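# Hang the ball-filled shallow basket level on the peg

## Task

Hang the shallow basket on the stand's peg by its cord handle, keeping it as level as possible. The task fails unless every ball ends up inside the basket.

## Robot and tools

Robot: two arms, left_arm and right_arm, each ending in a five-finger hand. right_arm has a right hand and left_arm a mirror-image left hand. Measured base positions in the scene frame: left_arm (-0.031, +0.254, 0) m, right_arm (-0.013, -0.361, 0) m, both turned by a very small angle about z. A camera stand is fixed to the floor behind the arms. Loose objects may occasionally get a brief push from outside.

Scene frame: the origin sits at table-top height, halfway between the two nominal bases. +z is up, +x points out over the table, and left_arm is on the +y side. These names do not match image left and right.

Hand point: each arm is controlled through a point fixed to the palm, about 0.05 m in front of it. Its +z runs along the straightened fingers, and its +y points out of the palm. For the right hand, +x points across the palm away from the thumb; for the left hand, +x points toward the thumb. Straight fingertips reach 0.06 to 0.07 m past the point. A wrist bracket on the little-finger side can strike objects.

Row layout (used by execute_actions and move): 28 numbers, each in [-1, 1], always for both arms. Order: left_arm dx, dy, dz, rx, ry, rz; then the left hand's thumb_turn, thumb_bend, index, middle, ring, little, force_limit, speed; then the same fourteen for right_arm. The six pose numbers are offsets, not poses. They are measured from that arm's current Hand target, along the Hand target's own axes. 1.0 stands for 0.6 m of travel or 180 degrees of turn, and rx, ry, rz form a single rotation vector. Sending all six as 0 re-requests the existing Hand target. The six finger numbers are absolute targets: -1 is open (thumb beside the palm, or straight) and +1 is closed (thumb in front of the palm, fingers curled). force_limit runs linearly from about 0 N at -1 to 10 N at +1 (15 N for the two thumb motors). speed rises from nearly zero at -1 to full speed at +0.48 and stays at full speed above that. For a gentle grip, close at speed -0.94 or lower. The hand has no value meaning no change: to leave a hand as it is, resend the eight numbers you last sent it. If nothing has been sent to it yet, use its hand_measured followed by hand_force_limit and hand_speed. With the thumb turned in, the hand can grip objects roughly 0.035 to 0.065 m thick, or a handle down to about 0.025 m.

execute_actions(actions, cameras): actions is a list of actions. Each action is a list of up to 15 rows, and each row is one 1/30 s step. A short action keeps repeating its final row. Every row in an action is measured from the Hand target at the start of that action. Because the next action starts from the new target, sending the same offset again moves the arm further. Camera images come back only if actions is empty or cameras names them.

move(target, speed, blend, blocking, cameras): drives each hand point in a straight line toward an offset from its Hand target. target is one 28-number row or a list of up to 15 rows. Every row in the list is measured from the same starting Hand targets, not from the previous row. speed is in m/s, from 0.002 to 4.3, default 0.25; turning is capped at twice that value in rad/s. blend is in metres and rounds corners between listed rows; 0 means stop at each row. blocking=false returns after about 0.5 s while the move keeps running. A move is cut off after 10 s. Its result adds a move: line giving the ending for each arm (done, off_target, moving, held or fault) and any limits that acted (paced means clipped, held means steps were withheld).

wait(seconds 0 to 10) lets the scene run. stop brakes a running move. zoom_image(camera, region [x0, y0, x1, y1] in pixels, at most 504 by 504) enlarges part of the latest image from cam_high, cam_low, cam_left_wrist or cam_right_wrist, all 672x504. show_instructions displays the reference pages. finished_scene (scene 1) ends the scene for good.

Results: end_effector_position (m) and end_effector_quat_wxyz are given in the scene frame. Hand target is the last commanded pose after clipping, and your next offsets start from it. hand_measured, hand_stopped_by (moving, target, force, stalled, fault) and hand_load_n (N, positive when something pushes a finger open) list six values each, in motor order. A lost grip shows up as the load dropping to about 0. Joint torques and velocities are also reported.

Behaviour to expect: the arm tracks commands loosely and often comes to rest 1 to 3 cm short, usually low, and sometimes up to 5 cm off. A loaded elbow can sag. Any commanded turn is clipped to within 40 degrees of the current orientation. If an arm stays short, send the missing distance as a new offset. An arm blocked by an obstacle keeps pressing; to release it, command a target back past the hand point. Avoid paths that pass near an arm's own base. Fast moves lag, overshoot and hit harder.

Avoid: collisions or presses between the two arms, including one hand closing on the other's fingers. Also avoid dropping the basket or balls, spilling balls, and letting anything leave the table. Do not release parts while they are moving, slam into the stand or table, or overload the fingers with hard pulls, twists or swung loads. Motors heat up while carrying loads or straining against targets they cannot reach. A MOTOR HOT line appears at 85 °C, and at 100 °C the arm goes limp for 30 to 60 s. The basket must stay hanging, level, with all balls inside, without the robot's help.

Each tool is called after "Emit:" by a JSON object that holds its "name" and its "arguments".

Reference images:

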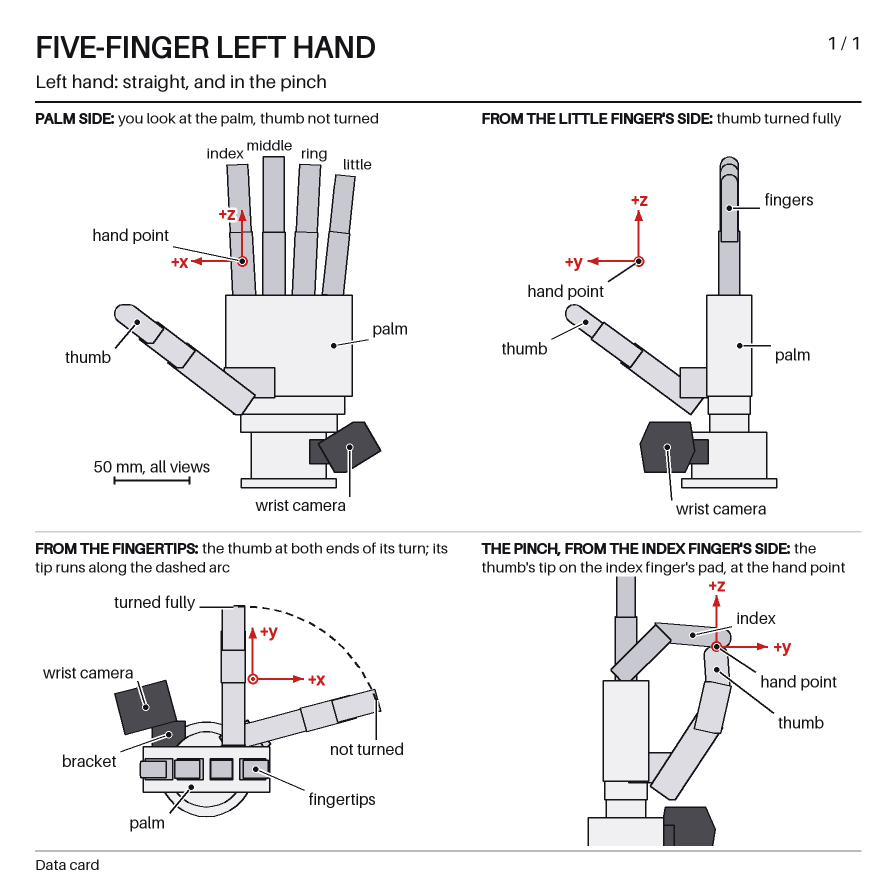

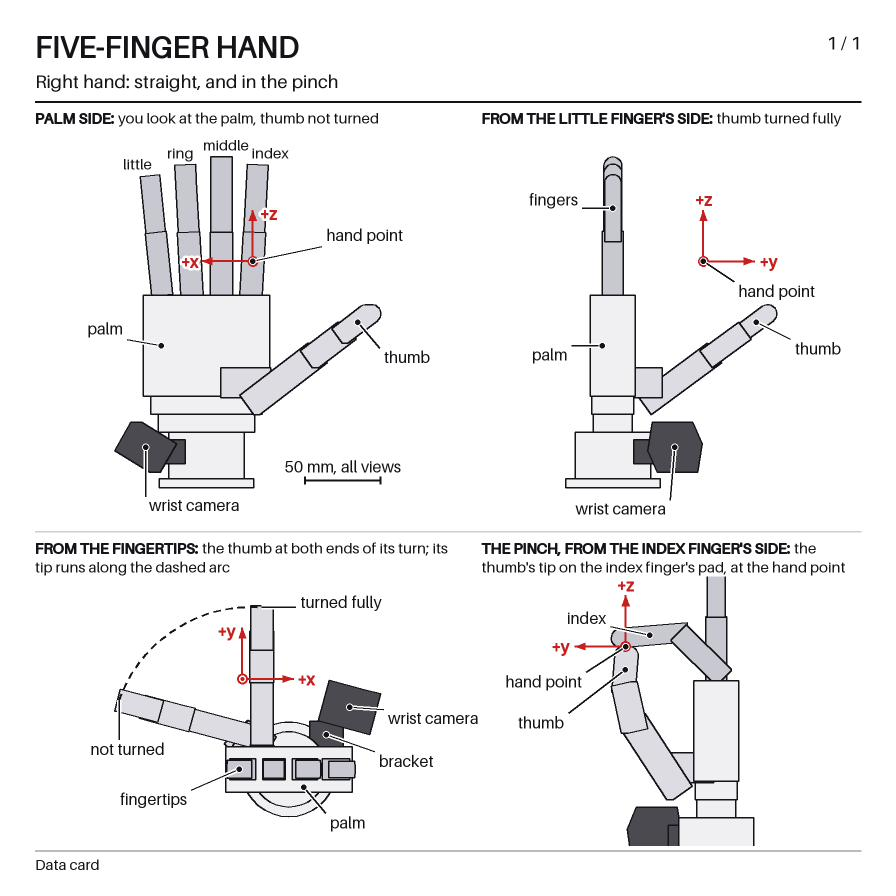

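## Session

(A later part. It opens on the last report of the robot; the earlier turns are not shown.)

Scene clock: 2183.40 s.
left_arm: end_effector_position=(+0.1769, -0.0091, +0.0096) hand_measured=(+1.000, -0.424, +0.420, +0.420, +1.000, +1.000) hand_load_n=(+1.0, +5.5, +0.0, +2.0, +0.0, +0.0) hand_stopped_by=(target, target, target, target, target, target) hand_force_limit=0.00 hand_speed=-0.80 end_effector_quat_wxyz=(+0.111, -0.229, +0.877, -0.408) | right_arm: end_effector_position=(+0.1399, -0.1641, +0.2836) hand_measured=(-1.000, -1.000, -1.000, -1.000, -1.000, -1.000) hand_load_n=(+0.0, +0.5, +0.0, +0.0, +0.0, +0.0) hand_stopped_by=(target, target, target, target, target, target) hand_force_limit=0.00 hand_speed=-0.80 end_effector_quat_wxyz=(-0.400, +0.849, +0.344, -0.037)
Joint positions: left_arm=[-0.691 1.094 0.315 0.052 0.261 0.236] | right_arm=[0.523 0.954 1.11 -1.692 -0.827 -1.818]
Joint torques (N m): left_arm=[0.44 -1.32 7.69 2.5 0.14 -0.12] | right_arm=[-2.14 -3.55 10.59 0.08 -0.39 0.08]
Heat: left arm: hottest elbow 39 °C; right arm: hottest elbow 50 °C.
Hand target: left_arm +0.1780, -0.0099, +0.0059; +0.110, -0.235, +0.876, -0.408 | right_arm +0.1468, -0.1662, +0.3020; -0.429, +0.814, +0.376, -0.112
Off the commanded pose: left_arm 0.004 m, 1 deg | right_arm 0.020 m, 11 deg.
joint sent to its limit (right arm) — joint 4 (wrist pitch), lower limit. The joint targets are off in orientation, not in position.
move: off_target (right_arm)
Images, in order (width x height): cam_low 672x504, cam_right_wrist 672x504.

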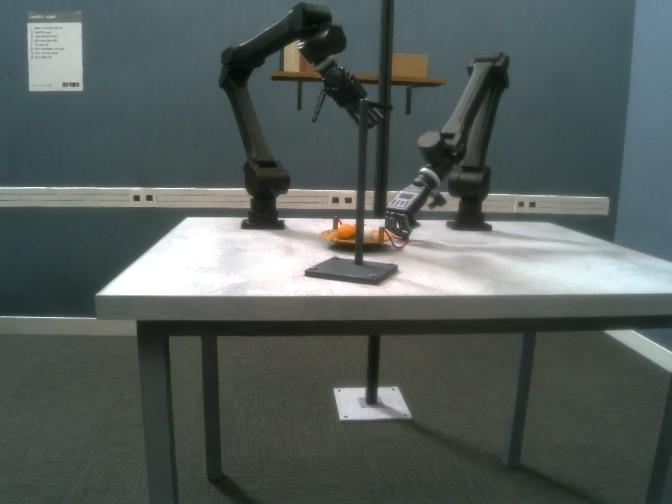

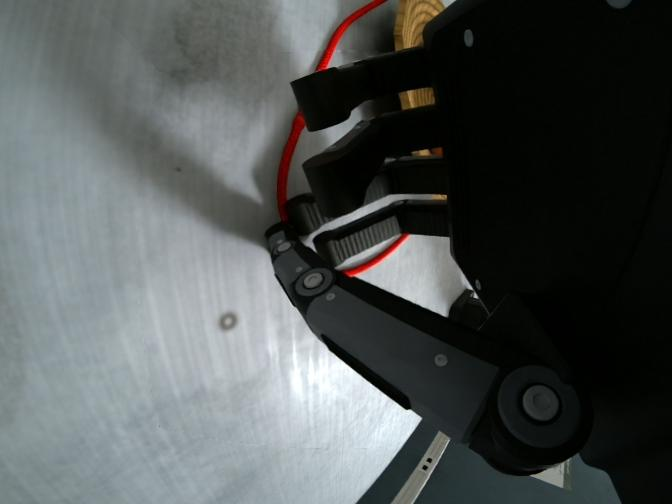

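Emit:
{"name": "execute_actions", "arguments": {"actions": [[[0,0,0,0,0,0,1,-0.42,0.48,0.55,1,1,0.2,-0.95,0,0,0,0,0,0,-1,-1,-1,-1,-1,-1,0,-0.8]]], "cameras": ["cam_right_wrist"]}}

Emit:
{"name": "zoom_image", "arguments": {"camera": "cam_right_wrist", "region": [220, 120, 420, 300]}}

Scene clock: 2191.27 s.
left_arm: end_effector_position=(+0.1770, -0.0092, +0.0096) hand_measured=(+1.000, -0.424, +0.480, +0.426, +1.000, +1.000) hand_load_n=(+0.5, +6.0, +0.0, +7.0, +0.0, +0.0) hand_stopped_by=(target, target, target, force, target, target) hand_force_limit=0.20 hand_speed=-0.95 end_effector_quat_wxyz=(+0.111, -0.229, +0.876, -0.408) | right_arm: end_effector_position=(+0.1399, -0.1641, +0.2836) hand_measured=(-1.000, -1.000, -1.000, -1.000, -1.000, -1.000) hand_load_n=(+0.0, +0.0, +0.0, +0.0, +0.0, +0.0) hand_stopped_by=(target, target, target, target, target, target) hand_force_limit=0.00 hand_speed=-0.80 end_effector_quat_wxyz=(-0.400, +0.849, +0.344, -0.037)
Joint positions: left_arm=[-0.691 1.094 0.315 0.053 0.261 0.236] | right_arm=[0.523 0.954 1.11 -1.692 -0.827 -1.818]
Joint torques (N m): left_arm=[0.67 -0.56 7.68 2.61 0.13 -0.13] | right_arm=[-1.26 -3.08 10.47 0.01 -0.44 0.1]
Heat: left arm: hottest elbow 38 °C; right arm: hottest elbow 50 °C.
Hand target: left_arm +0.1780, -0.0099, +0.0059; +0.110, -0.235, +0.876, -0.408 | right_arm +0.1468, -0.1662, +0.3020; -0.429, +0.814, +0.376, -0.112
Off the commanded pose: left_arm 0.004 m, 1 deg | right_arm 0.020 m, 11 deg.
joint sent to its limit (right arm) — joint 4 (wrist pitch), lower limit. The joint targets are off in orientation, not in position.
Images, in order (width x height): cam_right_wrist 672x504.

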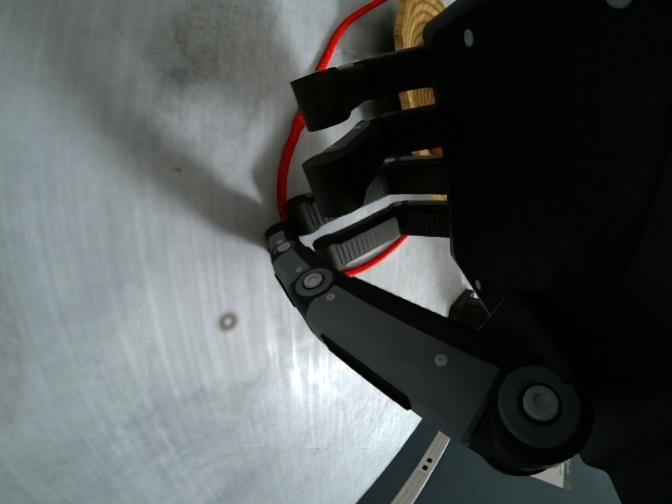

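Scaled by 2.520 from the camera's 672x504 image, which has a finer 960x720 frame.

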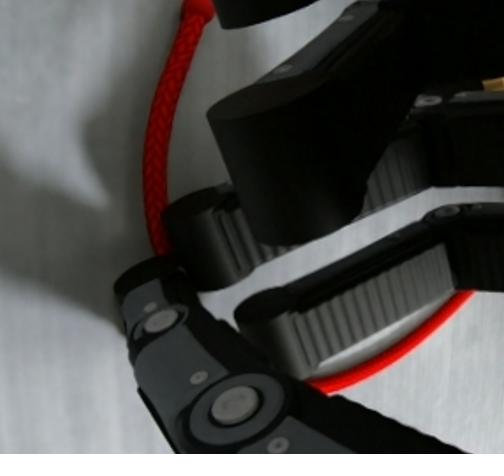

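Emit:
{"name": "move", "arguments": {"target": [0,-0.0498,-0.0418,0,0,0,1,-0.42,0.48,0.55,1,1,0.2,-0.95,0,0,0,0,0,0,-1,-1,-1,-1,-1,-1,0,-0.8], "speed": 0.03, "cameras": ["cam_right_wrist", "cam_left_wrist", "cam_low"]}}

Emit:
{"name": "zoom_image", "arguments": {"camera": "cam_right_wrist", "region": [220, 120, 420, 300]}}

Emit:
{"name": "zoom_image", "arguments": {"camera": "cam_low", "region": [360, 180, 450, 260]}}

Scene clock: 2202.43 s.
left_arm: end_effector_position=(+0.1621, +0.0034, +0.0219) hand_measured=(+1.000, -0.424, +0.480, +0.426, +1.000, +1.000) hand_load_n=(+0.5, +5.5, +0.0, +7.0, +0.0, +0.0) hand_stopped_by=(target, target, target, force, target, target) hand_force_limit=0.20 hand_speed=-0.95 end_effector_quat_wxyz=(+0.099, -0.235, +0.885, -0.390) | right_arm: end_effector_position=(+0.1399, -0.1641, +0.2836) hand_measured=(-1.000, -1.000, -1.000, -1.000, -1.000, -1.000) hand_load_n=(+0.0, +0.0, +0.0, +0.0, -0.5, +0.0) hand_stopped_by=(target, target, target, target, target, target) hand_force_limit=0.00 hand_speed=-0.80 end_effector_quat_wxyz=(-0.400, +0.849, +0.344, -0.037)
Joint positions: left_arm=[-0.691 0.99 0.327 -0.113 0.261 0.236] | right_arm=[0.523 0.954 1.11 -1.692 -0.827 -1.818]
Joint torques (N m): left_arm=[0.03 -1.49 12.62 1.25 0.14 -0.08] | right_arm=[-1.61 -3.96 10.7 0.1 -0.39 0.09]
Heat: left arm: hottest elbow 38 °C; right arm: hottest elbow 50 °C.
Hand target: left_arm +0.1779, -0.0099, +0.0449; +0.110, -0.235, +0.876, -0.408 | right_arm +0.1468, -0.1662, +0.3020; -0.429, +0.814, +0.376, -0.112
Off the commanded pose: left_arm 0.031 m, 3 deg | right_arm 0.020 m, 11 deg.
joint sent to its limit (right arm) — joint 4 (wrist pitch), lower limit. The joint targets are off in orientation, not in position.
move: off_target (left_arm, right_arm)
Images, in order (width x height): cam_low 672x504, cam_left_wrist 672x504, cam_right_wrist 672x504.

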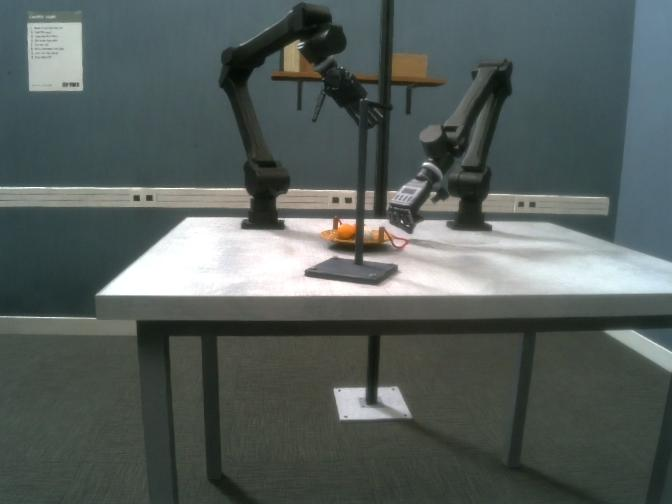

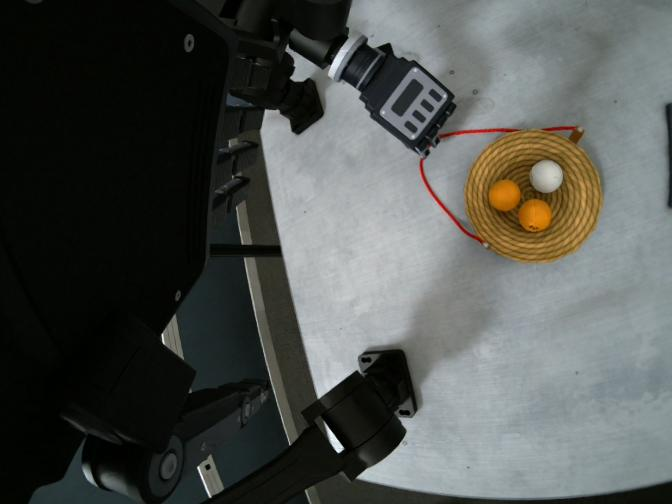

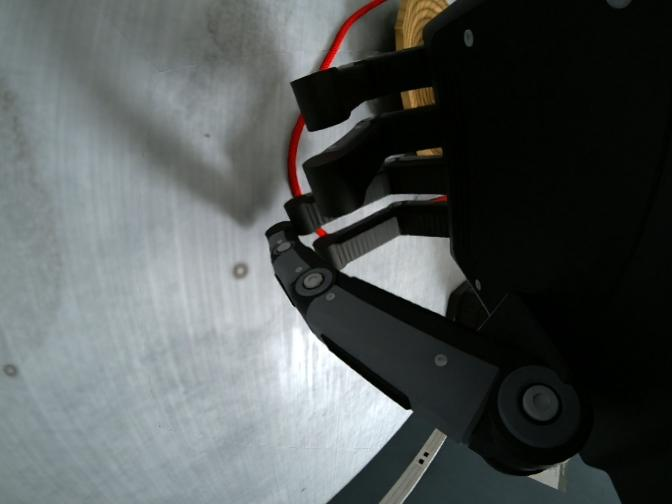

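Scaled by 2.520 from the camera's 672x504 image, which has a finer 960x720 frame.

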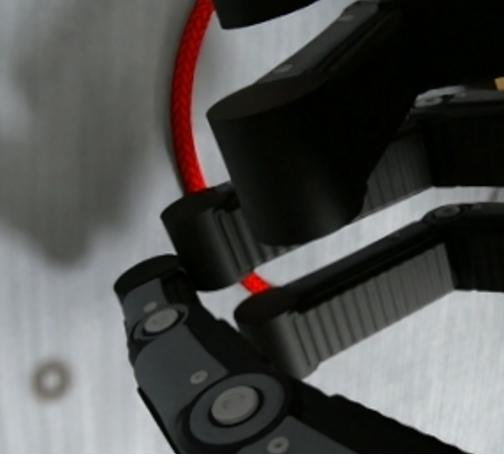

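Scaled by 5.600 from the camera's 672x504 image, which has a finer 960x720 frame.

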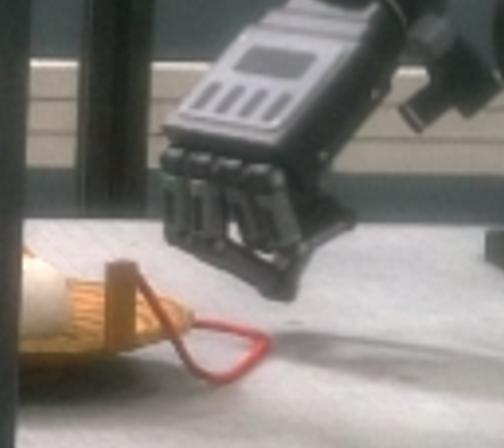

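Emit:
{"name": "zoom_image", "arguments": {"camera": "cam_left_wrist", "region": [400, 100, 620, 280]}}

Emit:
{"name": "zoom_image", "arguments": {"camera": "cam_low", "region": [310, 200, 430, 270]}}

Scaled by 2.291 from the camera's 672x504 image, which has a finer 960x720 frame.

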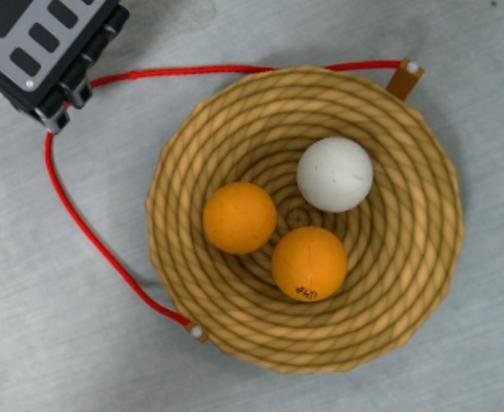

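Scaled by 4.200 from the camera's 672x504 image, which has a finer 960x720 frame.

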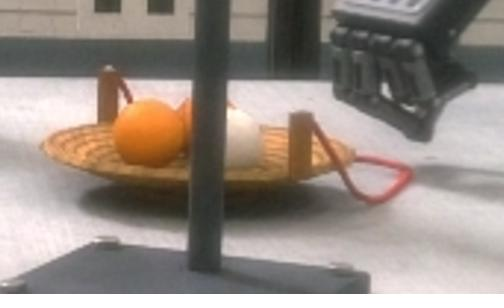

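Emit:
{"name": "wait", "arguments": {"seconds": 0, "cameras": ["cam_high", "cam_left_wrist"]}}

Emit:
{"name": "zoom_image", "arguments": {"camera": "cam_high", "region": [290, 110, 430, 220]}}

Emit:
{"name": "zoom_image", "arguments": {"camera": "cam_left_wrist", "region": [400, 140, 520, 270]}}

Scene clock: 2581.53 s.
left_arm: end_effector_position=(+0.1621, +0.0034, +0.0219) hand_measured=(+1.000, -0.424, +0.480, +0.426, +1.000, +1.000) hand_load_n=(+0.5, +5.5, +0.0, +7.0, +0.0, +0.0) hand_stopped_by=(target, target, target, force, target, target) hand_force_limit=0.20 hand_speed=-0.95 end_effector_quat_wxyz=(+0.099, -0.235, +0.885, -0.390) | right_arm: end_effector_position=(+0.1399, -0.1641, +0.2836) hand_measured=(-1.000, -1.000, -1.000, -1.000, -1.000, -1.000) hand_load_n=(-0.5, +0.0, +0.0, +0.0, +0.0, +0.0) hand_stopped_by=(target, target, target, target, target, target) hand_force_limit=0.00 hand_speed=-0.80 end_effector_quat_wxyz=(-0.400, +0.849, +0.344, -0.037)
Joint positions: left_arm=[-0.691 0.99 0.327 -0.113 0.261 0.236] | right_arm=[0.523 0.954 1.11 -1.692 -0.827 -1.818]
Joint torques (N m): left_arm=[0.03 -2.14 12.59 1.29 0.13 -0.06] | right_arm=[-1.49 -4.37 10.5 -0.08 -0.41 0.13]
Heat: left arm: hottest elbow 42 °C; right arm: hottest elbow 51 °C.
Hand target: left_arm +0.1780, -0.0099, +0.0449; +0.110, -0.235, +0.876, -0.408 | right_arm +0.1468, -0.1662, +0.3020; -0.429, +0.814, +0.376, -0.112
Off the commanded pose: left_arm 0.031 m, 3 deg | right_arm 0.020 m, 11 deg.
Images, in order (width x height): cam_high 672x504, cam_left_wrist 672x504.

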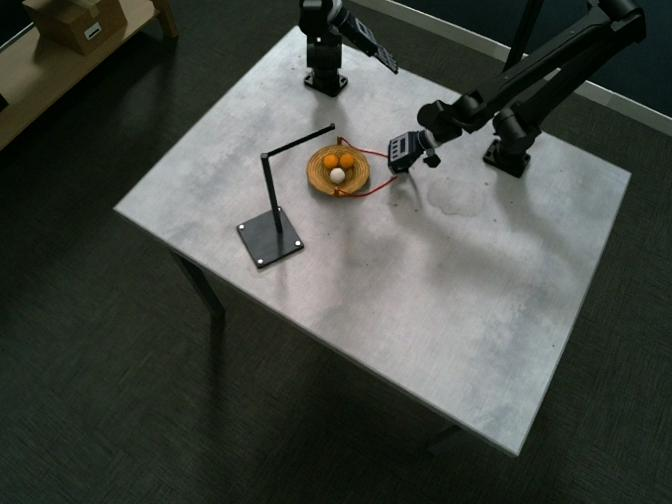

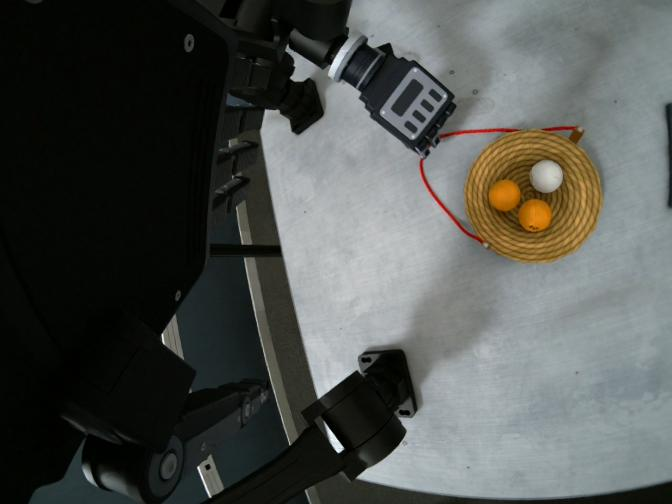

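Scaled by 3.600 from the camera's 672x504 image, which has a finer 960x720 frame.

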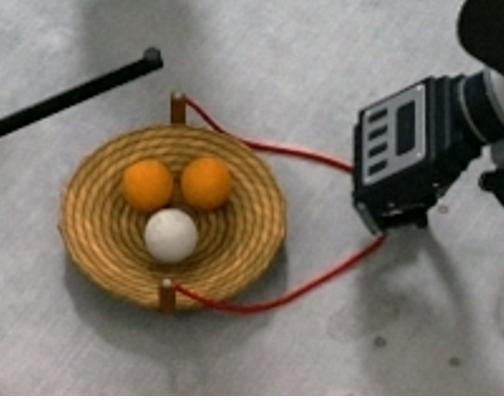

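Scaled by 3.877 from the camera's 672x504 image, which has a finer 960x720 frame.

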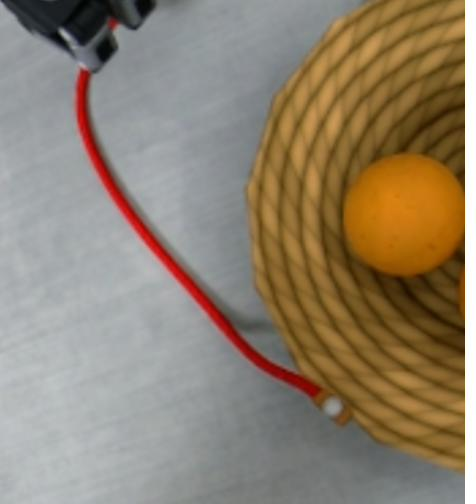

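Emit:
{"name": "move", "arguments": {"target": [0,0.0396,0.0332,0,0,0,1,-0.52,0.30,0.30,1,1,0.0,-0.5,0,0,0,0,0,0,-1,-1,-1,-1,-1,-1,0,-0.8], "speed": 0.04, "cameras": ["cam_right_wrist"]}}

Emit:
{"name": "zoom_image", "arguments": {"camera": "cam_right_wrist", "region": [220, 120, 420, 300]}}

Scene clock: 2645.93 s.
left_arm: end_effector_position=(+0.1765, -0.0088, +0.0160) hand_measured=(+1.000, -0.520, +0.300, +0.300, +1.000, +1.000) hand_load_n=(+0.0, +0.0, +0.0, +0.0, +0.0, +0.0) hand_stopped_by=(target, target, target, target, target, target) hand_force_limit=0.00 hand_speed=-0.50 end_effector_quat_wxyz=(+0.110, -0.230, +0.877, -0.406) | right_arm: end_effector_position=(+0.1399, -0.1641, +0.2836) hand_measured=(-1.000, -1.000, -1.000, -1.000, -1.000, -1.000) hand_load_n=(+0.0, +0.0, +0.0, +0.0, +0.0, +0.0) hand_stopped_by=(target, target, target, target, target, target) hand_force_limit=0.00 hand_speed=-0.80 end_effector_quat_wxyz=(-0.400, +0.849, +0.344, -0.037)
Joint positions: left_arm=[-0.691 1.069 0.327 0.011 0.261 0.236] | right_arm=[0.523 0.954 1.11 -1.692 -0.827 -1.818]
Joint torques (N m): left_arm=[0.79 -1.67 7.82 2.48 0.15 -0.09] | right_arm=[-1.61 -4.13 10.69 -0.16 -0.42 0.12]
Heat: left arm: hottest elbow 42 °C; right arm: hottest elbow 51 °C.
Hand target: left_arm +0.1780, -0.0099, +0.0140; +0.110, -0.235, +0.876, -0.408 | right_arm +0.1468, -0.1662, +0.3020; -0.429, +0.814, +0.376, -0.112
Off the commanded pose: left_arm 0.003 m, 1 deg | right_arm 0.020 m, 11 deg.
joint sent to its limit (right arm) — joint 4 (wrist pitch), lower limit. The joint targets are off in orientation, not in position.
move: off_target (right_arm)
Images, in order (width x height): cam_right_wrist 672x504.

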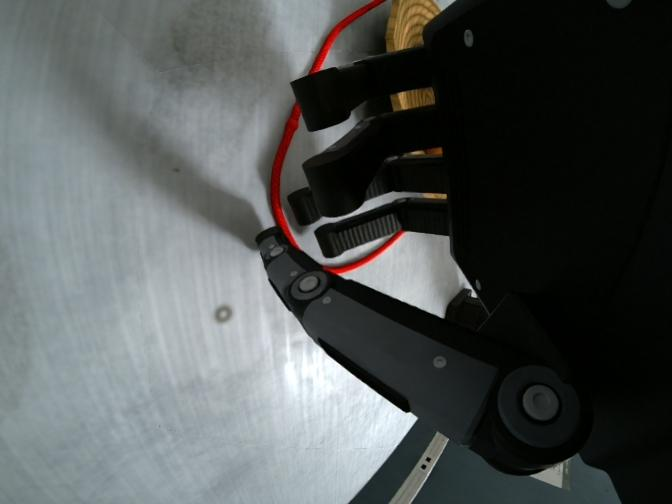

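Scaled by 2.520 from the camera's 672x504 image, which has a finer 960x720 frame.

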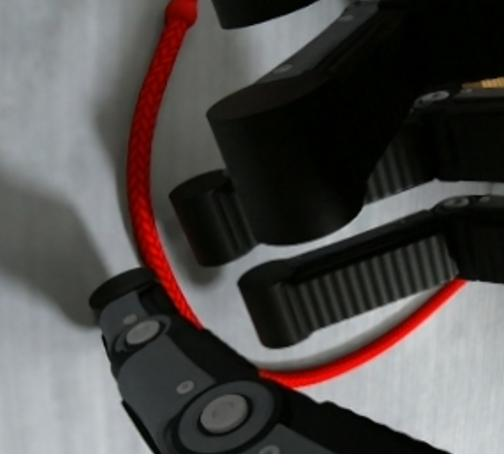

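Emit:
{"name": "move", "arguments": {"target": [0,0.0128,0.0107,0,0,0,1,-0.52,0.32,0.36,1,1,0.0,-0.5,0,0,0,0,0,0,-1,-1,-1,-1,-1,-1,0,-0.8], "speed": 0.02, "cameras": ["cam_right_wrist"]}}

Emit:
{"name": "zoom_image", "arguments": {"camera": "cam_right_wrist", "region": [220, 120, 420, 300]}}

Scene clock: 2656.63 s.
left_arm: end_effector_position=(+0.1809, -0.0126, +0.0115) hand_measured=(+1.000, -0.520, +0.320, +0.360, +1.000, +1.000) hand_load_n=(+0.0, +0.5, +0.0, +0.0, +0.0, +0.5) hand_stopped_by=(target, target, target, target, target, target) hand_force_limit=0.00 hand_speed=-0.50 end_effector_quat_wxyz=(+0.113, -0.228, +0.875, -0.411) | right_arm: end_effector_position=(+0.1399, -0.1641, +0.2836) hand_measured=(-1.000, -1.000, -1.000, -1.000, -1.000, -1.000) hand_load_n=(-0.5, +0.0, +0.0, +0.0, +0.0, +0.0) hand_stopped_by=(target, target, target, target, target, target) hand_force_limit=0.00 hand_speed=-0.80 end_effector_quat_wxyz=(-0.400, +0.849, +0.344, -0.037)
Joint positions: left_arm=[-0.691 1.105 0.324 0.062 0.261 0.236] | right_arm=[0.523 0.954 1.11 -1.692 -0.827 -1.818]
Joint torques (N m): left_arm=[-0.21 -1.03 6.71 2.47 0.15 -0.07] | right_arm=[-1.44 -3.9 10.61 0.05 -0.38 0.09]
Heat: left arm: hottest elbow 42 °C; right arm: hottest elbow 51 °C.
Hand target: left_arm +0.1780, -0.0099, +0.0040; +0.110, -0.234, +0.876, -0.408 | right_arm +0.1468, -0.1662, +0.3020; -0.429, +0.814, +0.376, -0.112
Off the commanded pose: left_arm 0.009 m, 1 deg | right_arm 0.020 m, 11 deg.
joint sent to its limit (right arm) — joint 4 (wrist pitch), lower limit. The joint targets are off in orientation, not in position.
move: off_target (right_arm)
Images, in order (width x height): cam_right_wrist 672x504.

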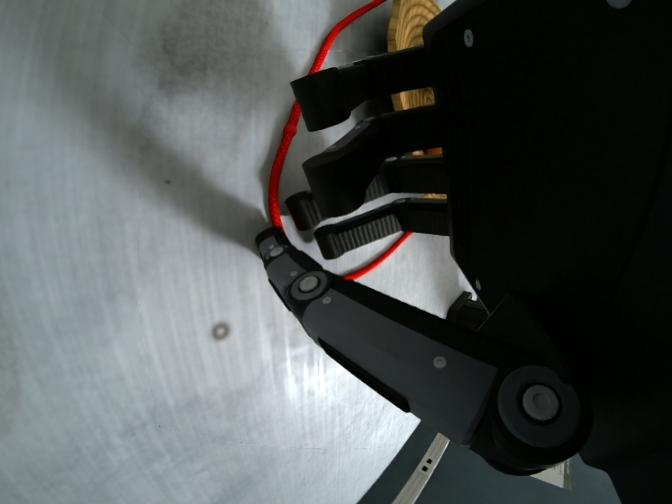

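Scaled by 2.520 from the camera's 672x504 image, which has a finer 960x720 frame.

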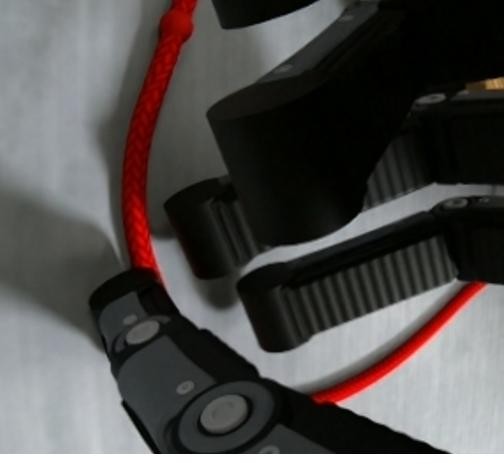

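Emit:
{"name": "move", "arguments": {"target": [0,0.0051,0.0043,0,0,0,1,-0.52,0.32,0.36,1,1,0.0,-0.5,0,0,0,0,0,0,-1,-1,-1,-1,-1,-1,0,-0.8], "speed": 0.02, "cameras": ["cam_low"]}}

Emit:
{"name": "zoom_image", "arguments": {"camera": "cam_low", "region": [370, 200, 440, 260]}}

Scene clock: 2681.20 s.
left_arm: end_effector_position=(+0.1821, -0.0138, +0.0112) hand_measured=(+1.000, -0.520, +0.320, +0.360, +1.000, +1.000) hand_load_n=(+0.5, +2.5, +0.0, +0.0, +0.0, +0.0) hand_stopped_by=(target, target, target, target, target, target) hand_force_limit=0.00 hand_speed=-0.50 end_effector_quat_wxyz=(+0.115, -0.228, +0.873, -0.415) | right_arm: end_effector_position=(+0.1399, -0.1641, +0.2836) hand_measured=(-1.000, -1.000, -1.000, -1.000, -1.000, -1.000) hand_load_n=(+0.0, -0.5, +0.0, +0.0, +0.0, +0.0) hand_stopped_by=(target, target, target, target, target, target) hand_force_limit=0.00 hand_speed=-0.80 end_effector_quat_wxyz=(-0.400, +0.849, +0.344, -0.037)
Joint positions: left_arm=[-0.691 1.11 0.321 0.079 0.262 0.235] | right_arm=[0.523 0.954 1.11 -1.692 -0.827 -1.818]
Joint torques (N m): left_arm=[0.44 -0.03 6.42 2.86 0.11 -0.07] | right_arm=[-1.03 -3.49 10.73 -0.05 -0.42 0.09]
Heat: left arm: hottest elbow 41 °C; right arm: hottest elbow 51 °C.
Hand target: left_arm +0.1779, -0.0098, -0.0001; +0.110, -0.235, +0.876, -0.408 | right_arm +0.1468, -0.1662, +0.3020; -0.429, +0.814, +0.376, -0.112
Off the commanded pose: left_arm 0.013 m, 1 deg | right_arm 0.020 m, 11 deg.
joint sent to its limit (right arm) — joint 4 (wrist pitch), lower limit. The joint targets are off in orientation, not in position.
move: off_target (left_arm, right_arm)
Images, in order (width x height): cam_low 672x504.

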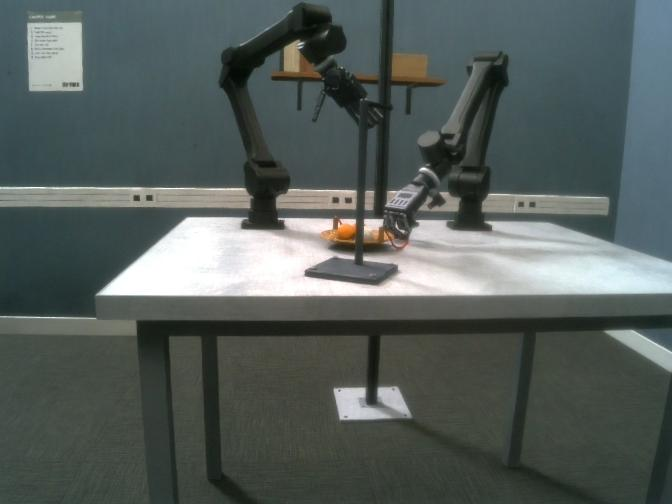

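Scaled by 7.200 from the camera's 672x504 image, which has a finer 960x720 frame.

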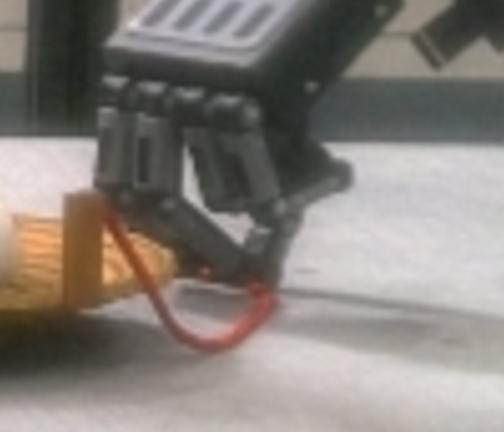

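Emit:
{"name": "wait", "arguments": {"seconds": 0, "cameras": ["cam_right_wrist", "cam_left_wrist"]}}

Emit:
{"name": "zoom_image", "arguments": {"camera": "cam_right_wrist", "region": [240, 160, 360, 290]}}

Emit:
{"name": "zoom_image", "arguments": {"camera": "cam_left_wrist", "region": [400, 100, 480, 180]}}

Scene clock: 2702.70 s.
left_arm: end_effector_position=(+0.1822, -0.0138, +0.0113) hand_measured=(+1.000, -0.520, +0.320, +0.360, +1.000, +1.000) hand_load_n=(+0.0, +2.5, +0.0, +0.0, +0.0, +0.0) hand_stopped_by=(target, target, target, target, target, target) hand_force_limit=0.00 hand_speed=-0.50 end_effector_quat_wxyz=(+0.116, -0.228, +0.873, -0.415) | right_arm: end_effector_position=(+0.1399, -0.1641, +0.2836) hand_measured=(-1.000, -1.000, -1.000, -1.000, -1.000, -1.000) hand_load_n=(+0.0, +0.0, +0.0, +0.0, +0.0, +0.0) hand_stopped_by=(target, target, target, target, target, target) hand_force_limit=0.00 hand_speed=-0.80 end_effector_quat_wxyz=(-0.400, +0.849, +0.344, -0.037)
Joint positions: left_arm=[-0.691 1.11 0.321 0.08 0.262 0.235] | right_arm=[0.523 0.954 1.11 -1.692 -0.827 -1.818]
Joint torques (N m): left_arm=[-0.15 -0.32 6.31 2.62 0.13 -0.08] | right_arm=[-0.67 -3.9 10.56 -0.05 -0.45 0.14]
Heat: left arm: hottest elbow 40 °C; right arm: hottest elbow 51 °C.
Hand target: left_arm +0.1780, -0.0099, -0.0001; +0.110, -0.235, +0.876, -0.408 | right_arm +0.1468, -0.1662, +0.3020; -0.429, +0.814, +0.376, -0.112
Off the commanded pose: left_arm 0.013 m, 1 deg | right_arm 0.020 m, 11 deg.
Images, in order (width x height): cam_left_wrist 672x504, cam_right_wrist 672x504.

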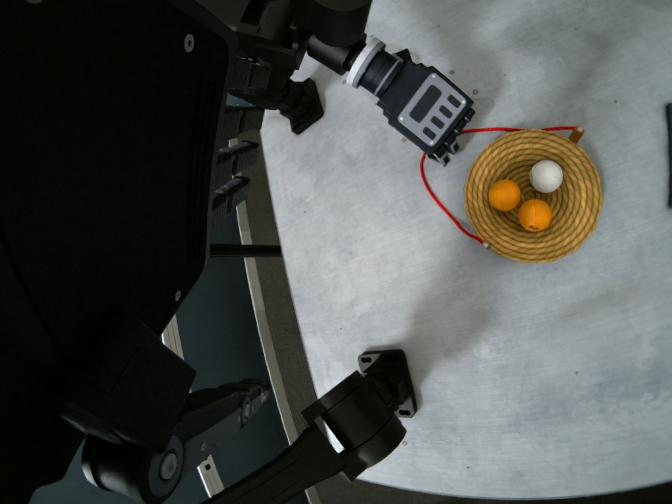

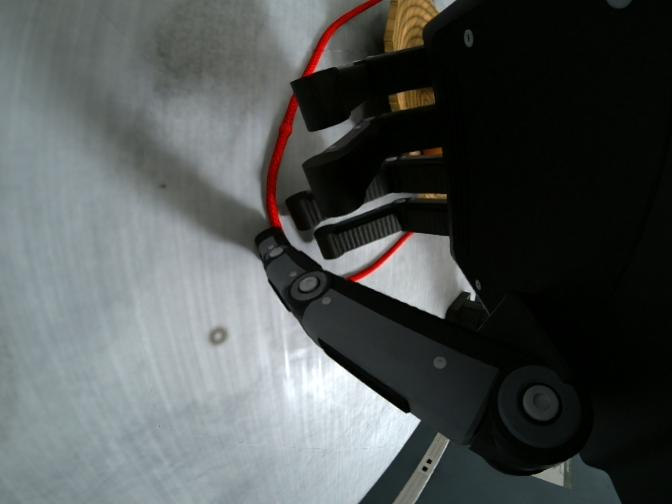

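Scaled by 3.877 from the camera's 672x504 image, which has a finer 960x720 frame.

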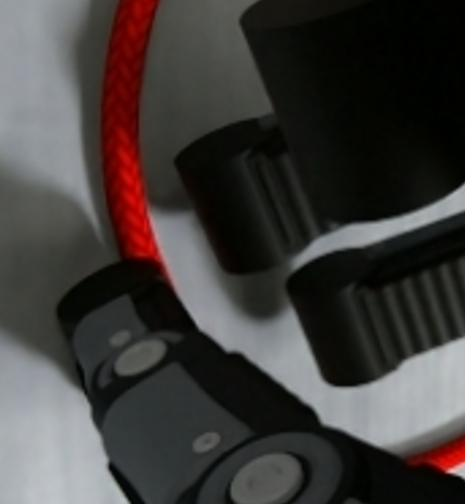

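Scaled by 6.300 from the camera's 672x504 image, which has a finer 960x720 frame.

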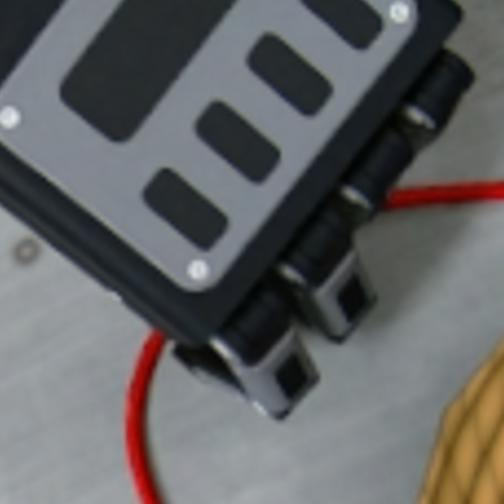

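Emit:
{"name": "execute_actions", "arguments": {"actions": [[[0,0,0,0,0,0,1,-0.30,0.32,0.36,1,1,0.0,-0.95,0,0,0,0,0,0,-1,-1,-1,-1,-1,-1,0,-0.8]]], "cameras": ["cam_right_wrist"]}}

Emit:
{"name": "zoom_image", "arguments": {"camera": "cam_right_wrist", "region": [240, 160, 360, 290]}}

Scene clock: 2719.77 s.
left_arm: end_effector_position=(+0.1822, -0.0139, +0.0094) hand_measured=(+1.000, -0.382, +0.320, +0.360, +1.000, +1.000) hand_load_n=(+1.0, +7.0, +0.0, +1.5, +0.0, +0.0) hand_stopped_by=(target, force, target, target, target, target) hand_force_limit=0.00 hand_speed=-0.95 end_effector_quat_wxyz=(+0.115, -0.228, +0.874, -0.414) | right_arm: end_effector_position=(+0.1399, -0.1641, +0.2836) hand_measured=(-1.000, -1.000, -1.000, -1.000, -1.000, -1.000) hand_load_n=(+0.0, +0.0, +0.0, +0.0, +0.0, +0.0) hand_stopped_by=(target, target, target, target, target, target) hand_force_limit=0.00 hand_speed=-0.80 end_effector_quat_wxyz=(-0.400, +0.849, +0.344, -0.037)
Joint positions: left_arm=[-0.691 1.119 0.321 0.085 0.262 0.235] | right_arm=[0.523 0.954 1.11 -1.692 -0.827 -1.818]
Joint torques (N m): left_arm=[0.56 -1.44 6.38 2.48 0.12 -0.11] | right_arm=[-1.67 -3.96 10.52 -0.01 -0.43 0.13]
Heat: left arm: hottest elbow 40 °C; right arm: hottest elbow 51 °C.
Hand target: left_arm +0.1780, -0.0099, +0.0000; +0.110, -0.235, +0.876, -0.408 | right_arm +0.1468, -0.1662, +0.3020; -0.429, +0.814, +0.376, -0.112
Off the commanded pose: left_arm 0.011 m, 1 deg | right_arm 0.020 m, 11 deg.
joint sent to its limit (right arm) — joint 4 (wrist pitch), lower limit. The joint targets are off in orientation, not in position.
Images, in order (width x height): cam_right_wrist 672x504.

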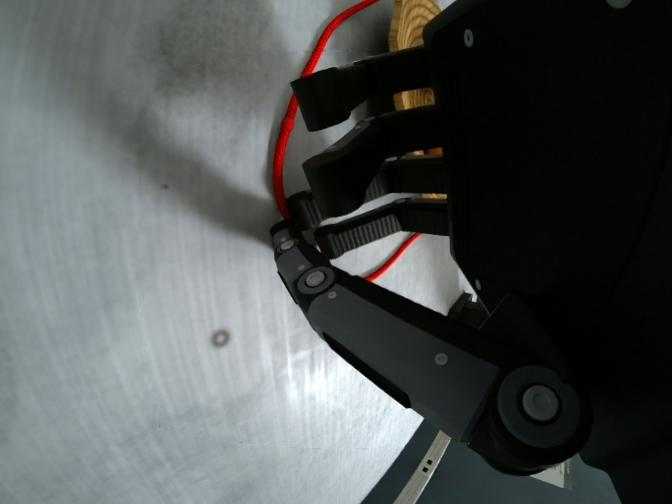

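Scaled by 3.877 from the camera's 672x504 image, which has a finer 960x720 frame.

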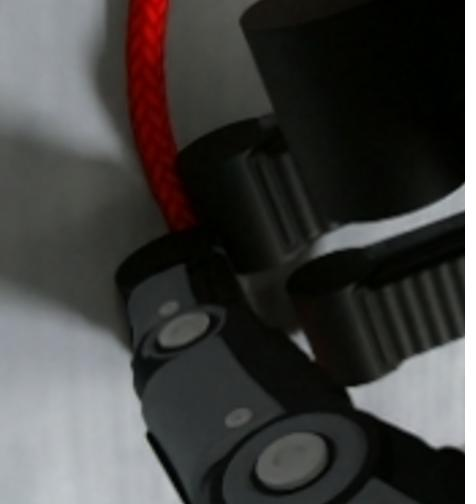

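Emit:
{"name": "move", "arguments": {"target": [0,-0.0447,-0.0506,0,0,0,1,-0.38,0.32,0.36,1,1,0.0,-0.95,0,0,0,0,0,0,-1,-1,-1,-1,-1,-1,0,-0.8], "speed": 0.04, "cameras": ["cam_low"]}}

Emit:
{"name": "zoom_image", "arguments": {"camera": "cam_low", "region": [370, 200, 440, 260]}}

Scene clock: 2791.03 s.
left_arm: end_effector_position=(+0.1626, +0.0030, +0.0230) hand_measured=(+1.000, -0.384, +0.320, +0.360, +1.000, +1.000) hand_load_n=(+1.0, +6.5, +0.0, +2.0, +0.0, +0.0) hand_stopped_by=(target, target, target, target, target, target) hand_force_limit=0.00 hand_speed=-0.95 end_effector_quat_wxyz=(+0.101, -0.234, +0.883, -0.395) | right_arm: end_effector_position=(+0.1399, -0.1641, +0.2836) hand_measured=(-1.000, -1.000, -1.000, -1.000, -1.000, -1.000) hand_load_n=(+0.0, +0.0, +0.0, +0.0, +0.0, +0.0) hand_stopped_by=(target, target, target, target, target, target) hand_force_limit=0.00 hand_speed=-0.80 end_effector_quat_wxyz=(-0.400, +0.849, +0.344, -0.037)
Joint positions: left_arm=[-0.689 0.984 0.321 -0.101 0.264 0.235] | right_arm=[0.523 0.954 1.11 -1.692 -0.827 -1.818]
Joint torques (N m): left_arm=[0.73 -2.78 11.48 1.05 0.28 -0.01] | right_arm=[-1.79 -4.07 10.59 0.03 -0.45 0.07]
Heat: left arm: hottest elbow 39 °C; right arm: hottest elbow 51 °C.
Hand target: left_arm +0.1750, -0.0047, +0.0400; +0.110, -0.235, +0.876, -0.408 | right_arm +0.1468, -0.1662, +0.3020; -0.429, +0.814, +0.376, -0.112
Off the commanded pose: left_arm 0.022 m, 2 deg | right_arm 0.020 m, 11 deg.
joint sent to its limit (right arm) — joint 4 (wrist pitch), lower limit. The joint targets are off in orientation, not in position.
move: off_target (left_arm, right_arm)
Images, in order (width x height): cam_low 672x504.

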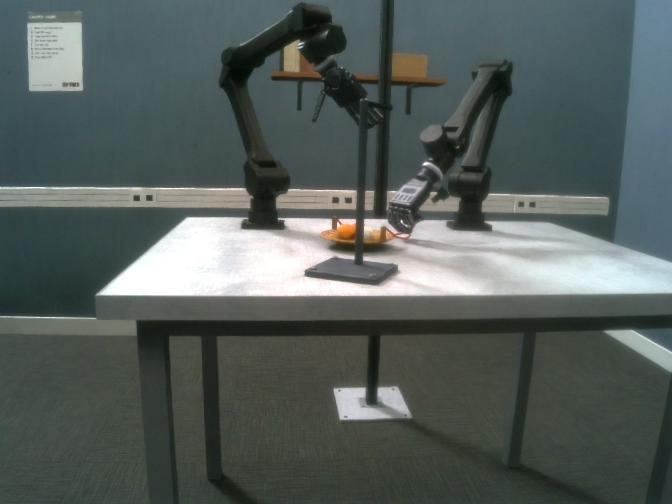

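Scaled by 7.200 from the camera's 672x504 image, which has a finer 960x720 frame.

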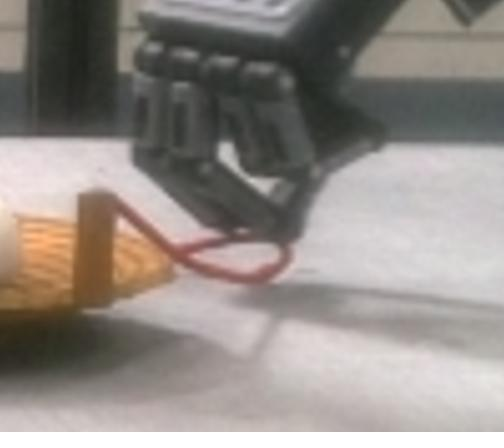

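Emit:
{"name": "wait", "arguments": {"seconds": 0, "cameras": ["cam_right_wrist", "cam_left_wrist"]}}

Emit:
{"name": "zoom_image", "arguments": {"camera": "cam_right_wrist", "region": [220, 120, 420, 300]}}

Emit:
{"name": "zoom_image", "arguments": {"camera": "cam_left_wrist", "region": [400, 100, 600, 270]}}

Scene clock: 2798.50 s.
left_arm: end_effector_position=(+0.1626, +0.0030, +0.0230) hand_measured=(+1.000, -0.384, +0.320, +0.360, +1.000, +1.000) hand_load_n=(+1.0, +6.5, +0.0, +1.5, +0.0, +0.0) hand_stopped_by=(target, target, target, target, target, target) hand_force_limit=0.00 hand_speed=-0.95 end_effector_quat_wxyz=(+0.101, -0.234, +0.883, -0.395) | right_arm: end_effector_position=(+0.1399, -0.1641, +0.2836) hand_measured=(-1.000, -1.000, -1.000, -1.000, -1.000, -1.000) hand_load_n=(+0.0, +0.0, +0.0, +0.0, +0.0, +0.0) hand_stopped_by=(target, target, target, target, target, target) hand_force_limit=0.00 hand_speed=-0.80 end_effector_quat_wxyz=(-0.400, +0.849, +0.344, -0.037)
Joint positions: left_arm=[-0.689 0.984 0.321 -0.101 0.264 0.235] | right_arm=[0.523 0.954 1.11 -1.692 -0.827 -1.818]
Joint torques (N m): left_arm=[0.15 -2.02 11.34 1.29 0.27 -0.03] | right_arm=[-1.38 -4.37 10.67 -0.08 -0.4 0.09]
Heat: left arm: hottest elbow 39 °C; right arm: hottest elbow 51 °C.
Hand target: left_arm +0.1750, -0.0047, +0.0400; +0.110, -0.235, +0.876, -0.408 | right_arm +0.1468, -0.1662, +0.3020; -0.429, +0.814, +0.376, -0.112
Off the commanded pose: left_arm 0.022 m, 2 deg | right_arm 0.020 m, 11 deg.
Images, in order (width x height): cam_left_wrist 672x504, cam_right_wrist 672x504.

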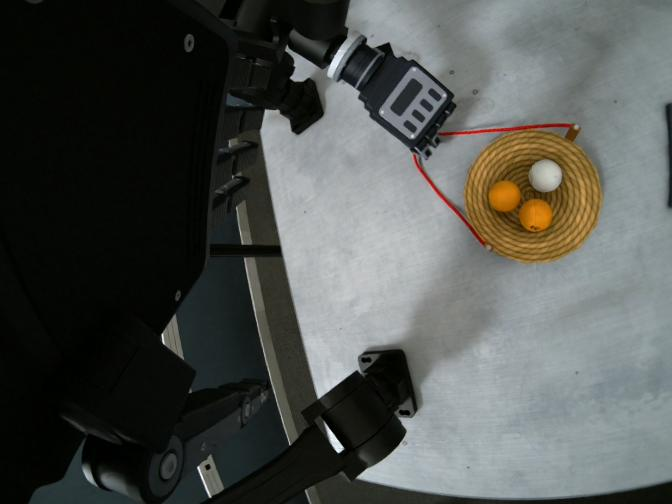

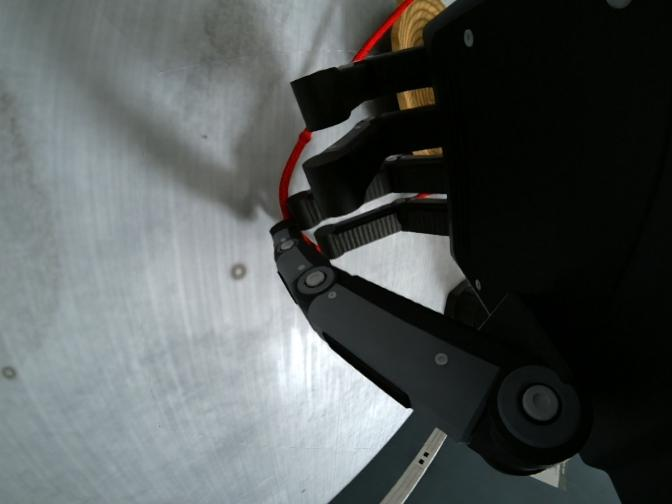

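Scaled by 2.520 from the camera's 672x504 image, which has a finer 960x720 frame.

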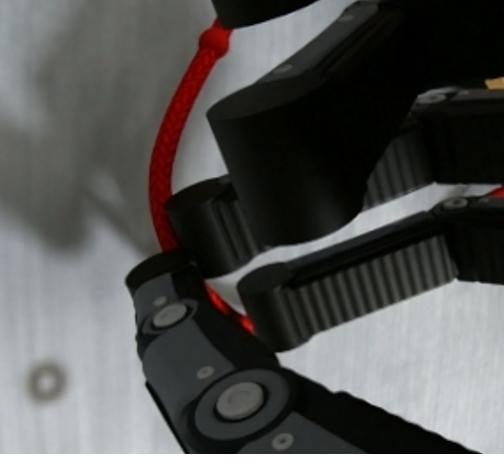

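Scaled by 2.520 from the camera's 672x504 image, which has a finer 960x720 frame.

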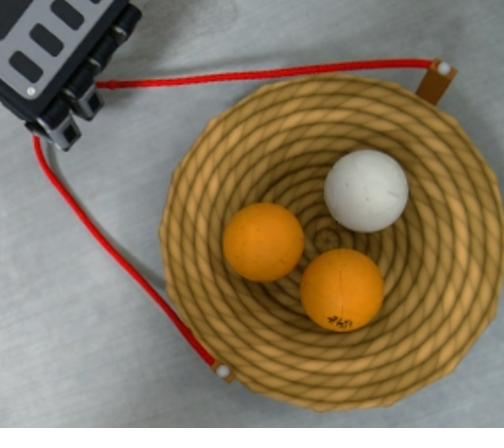

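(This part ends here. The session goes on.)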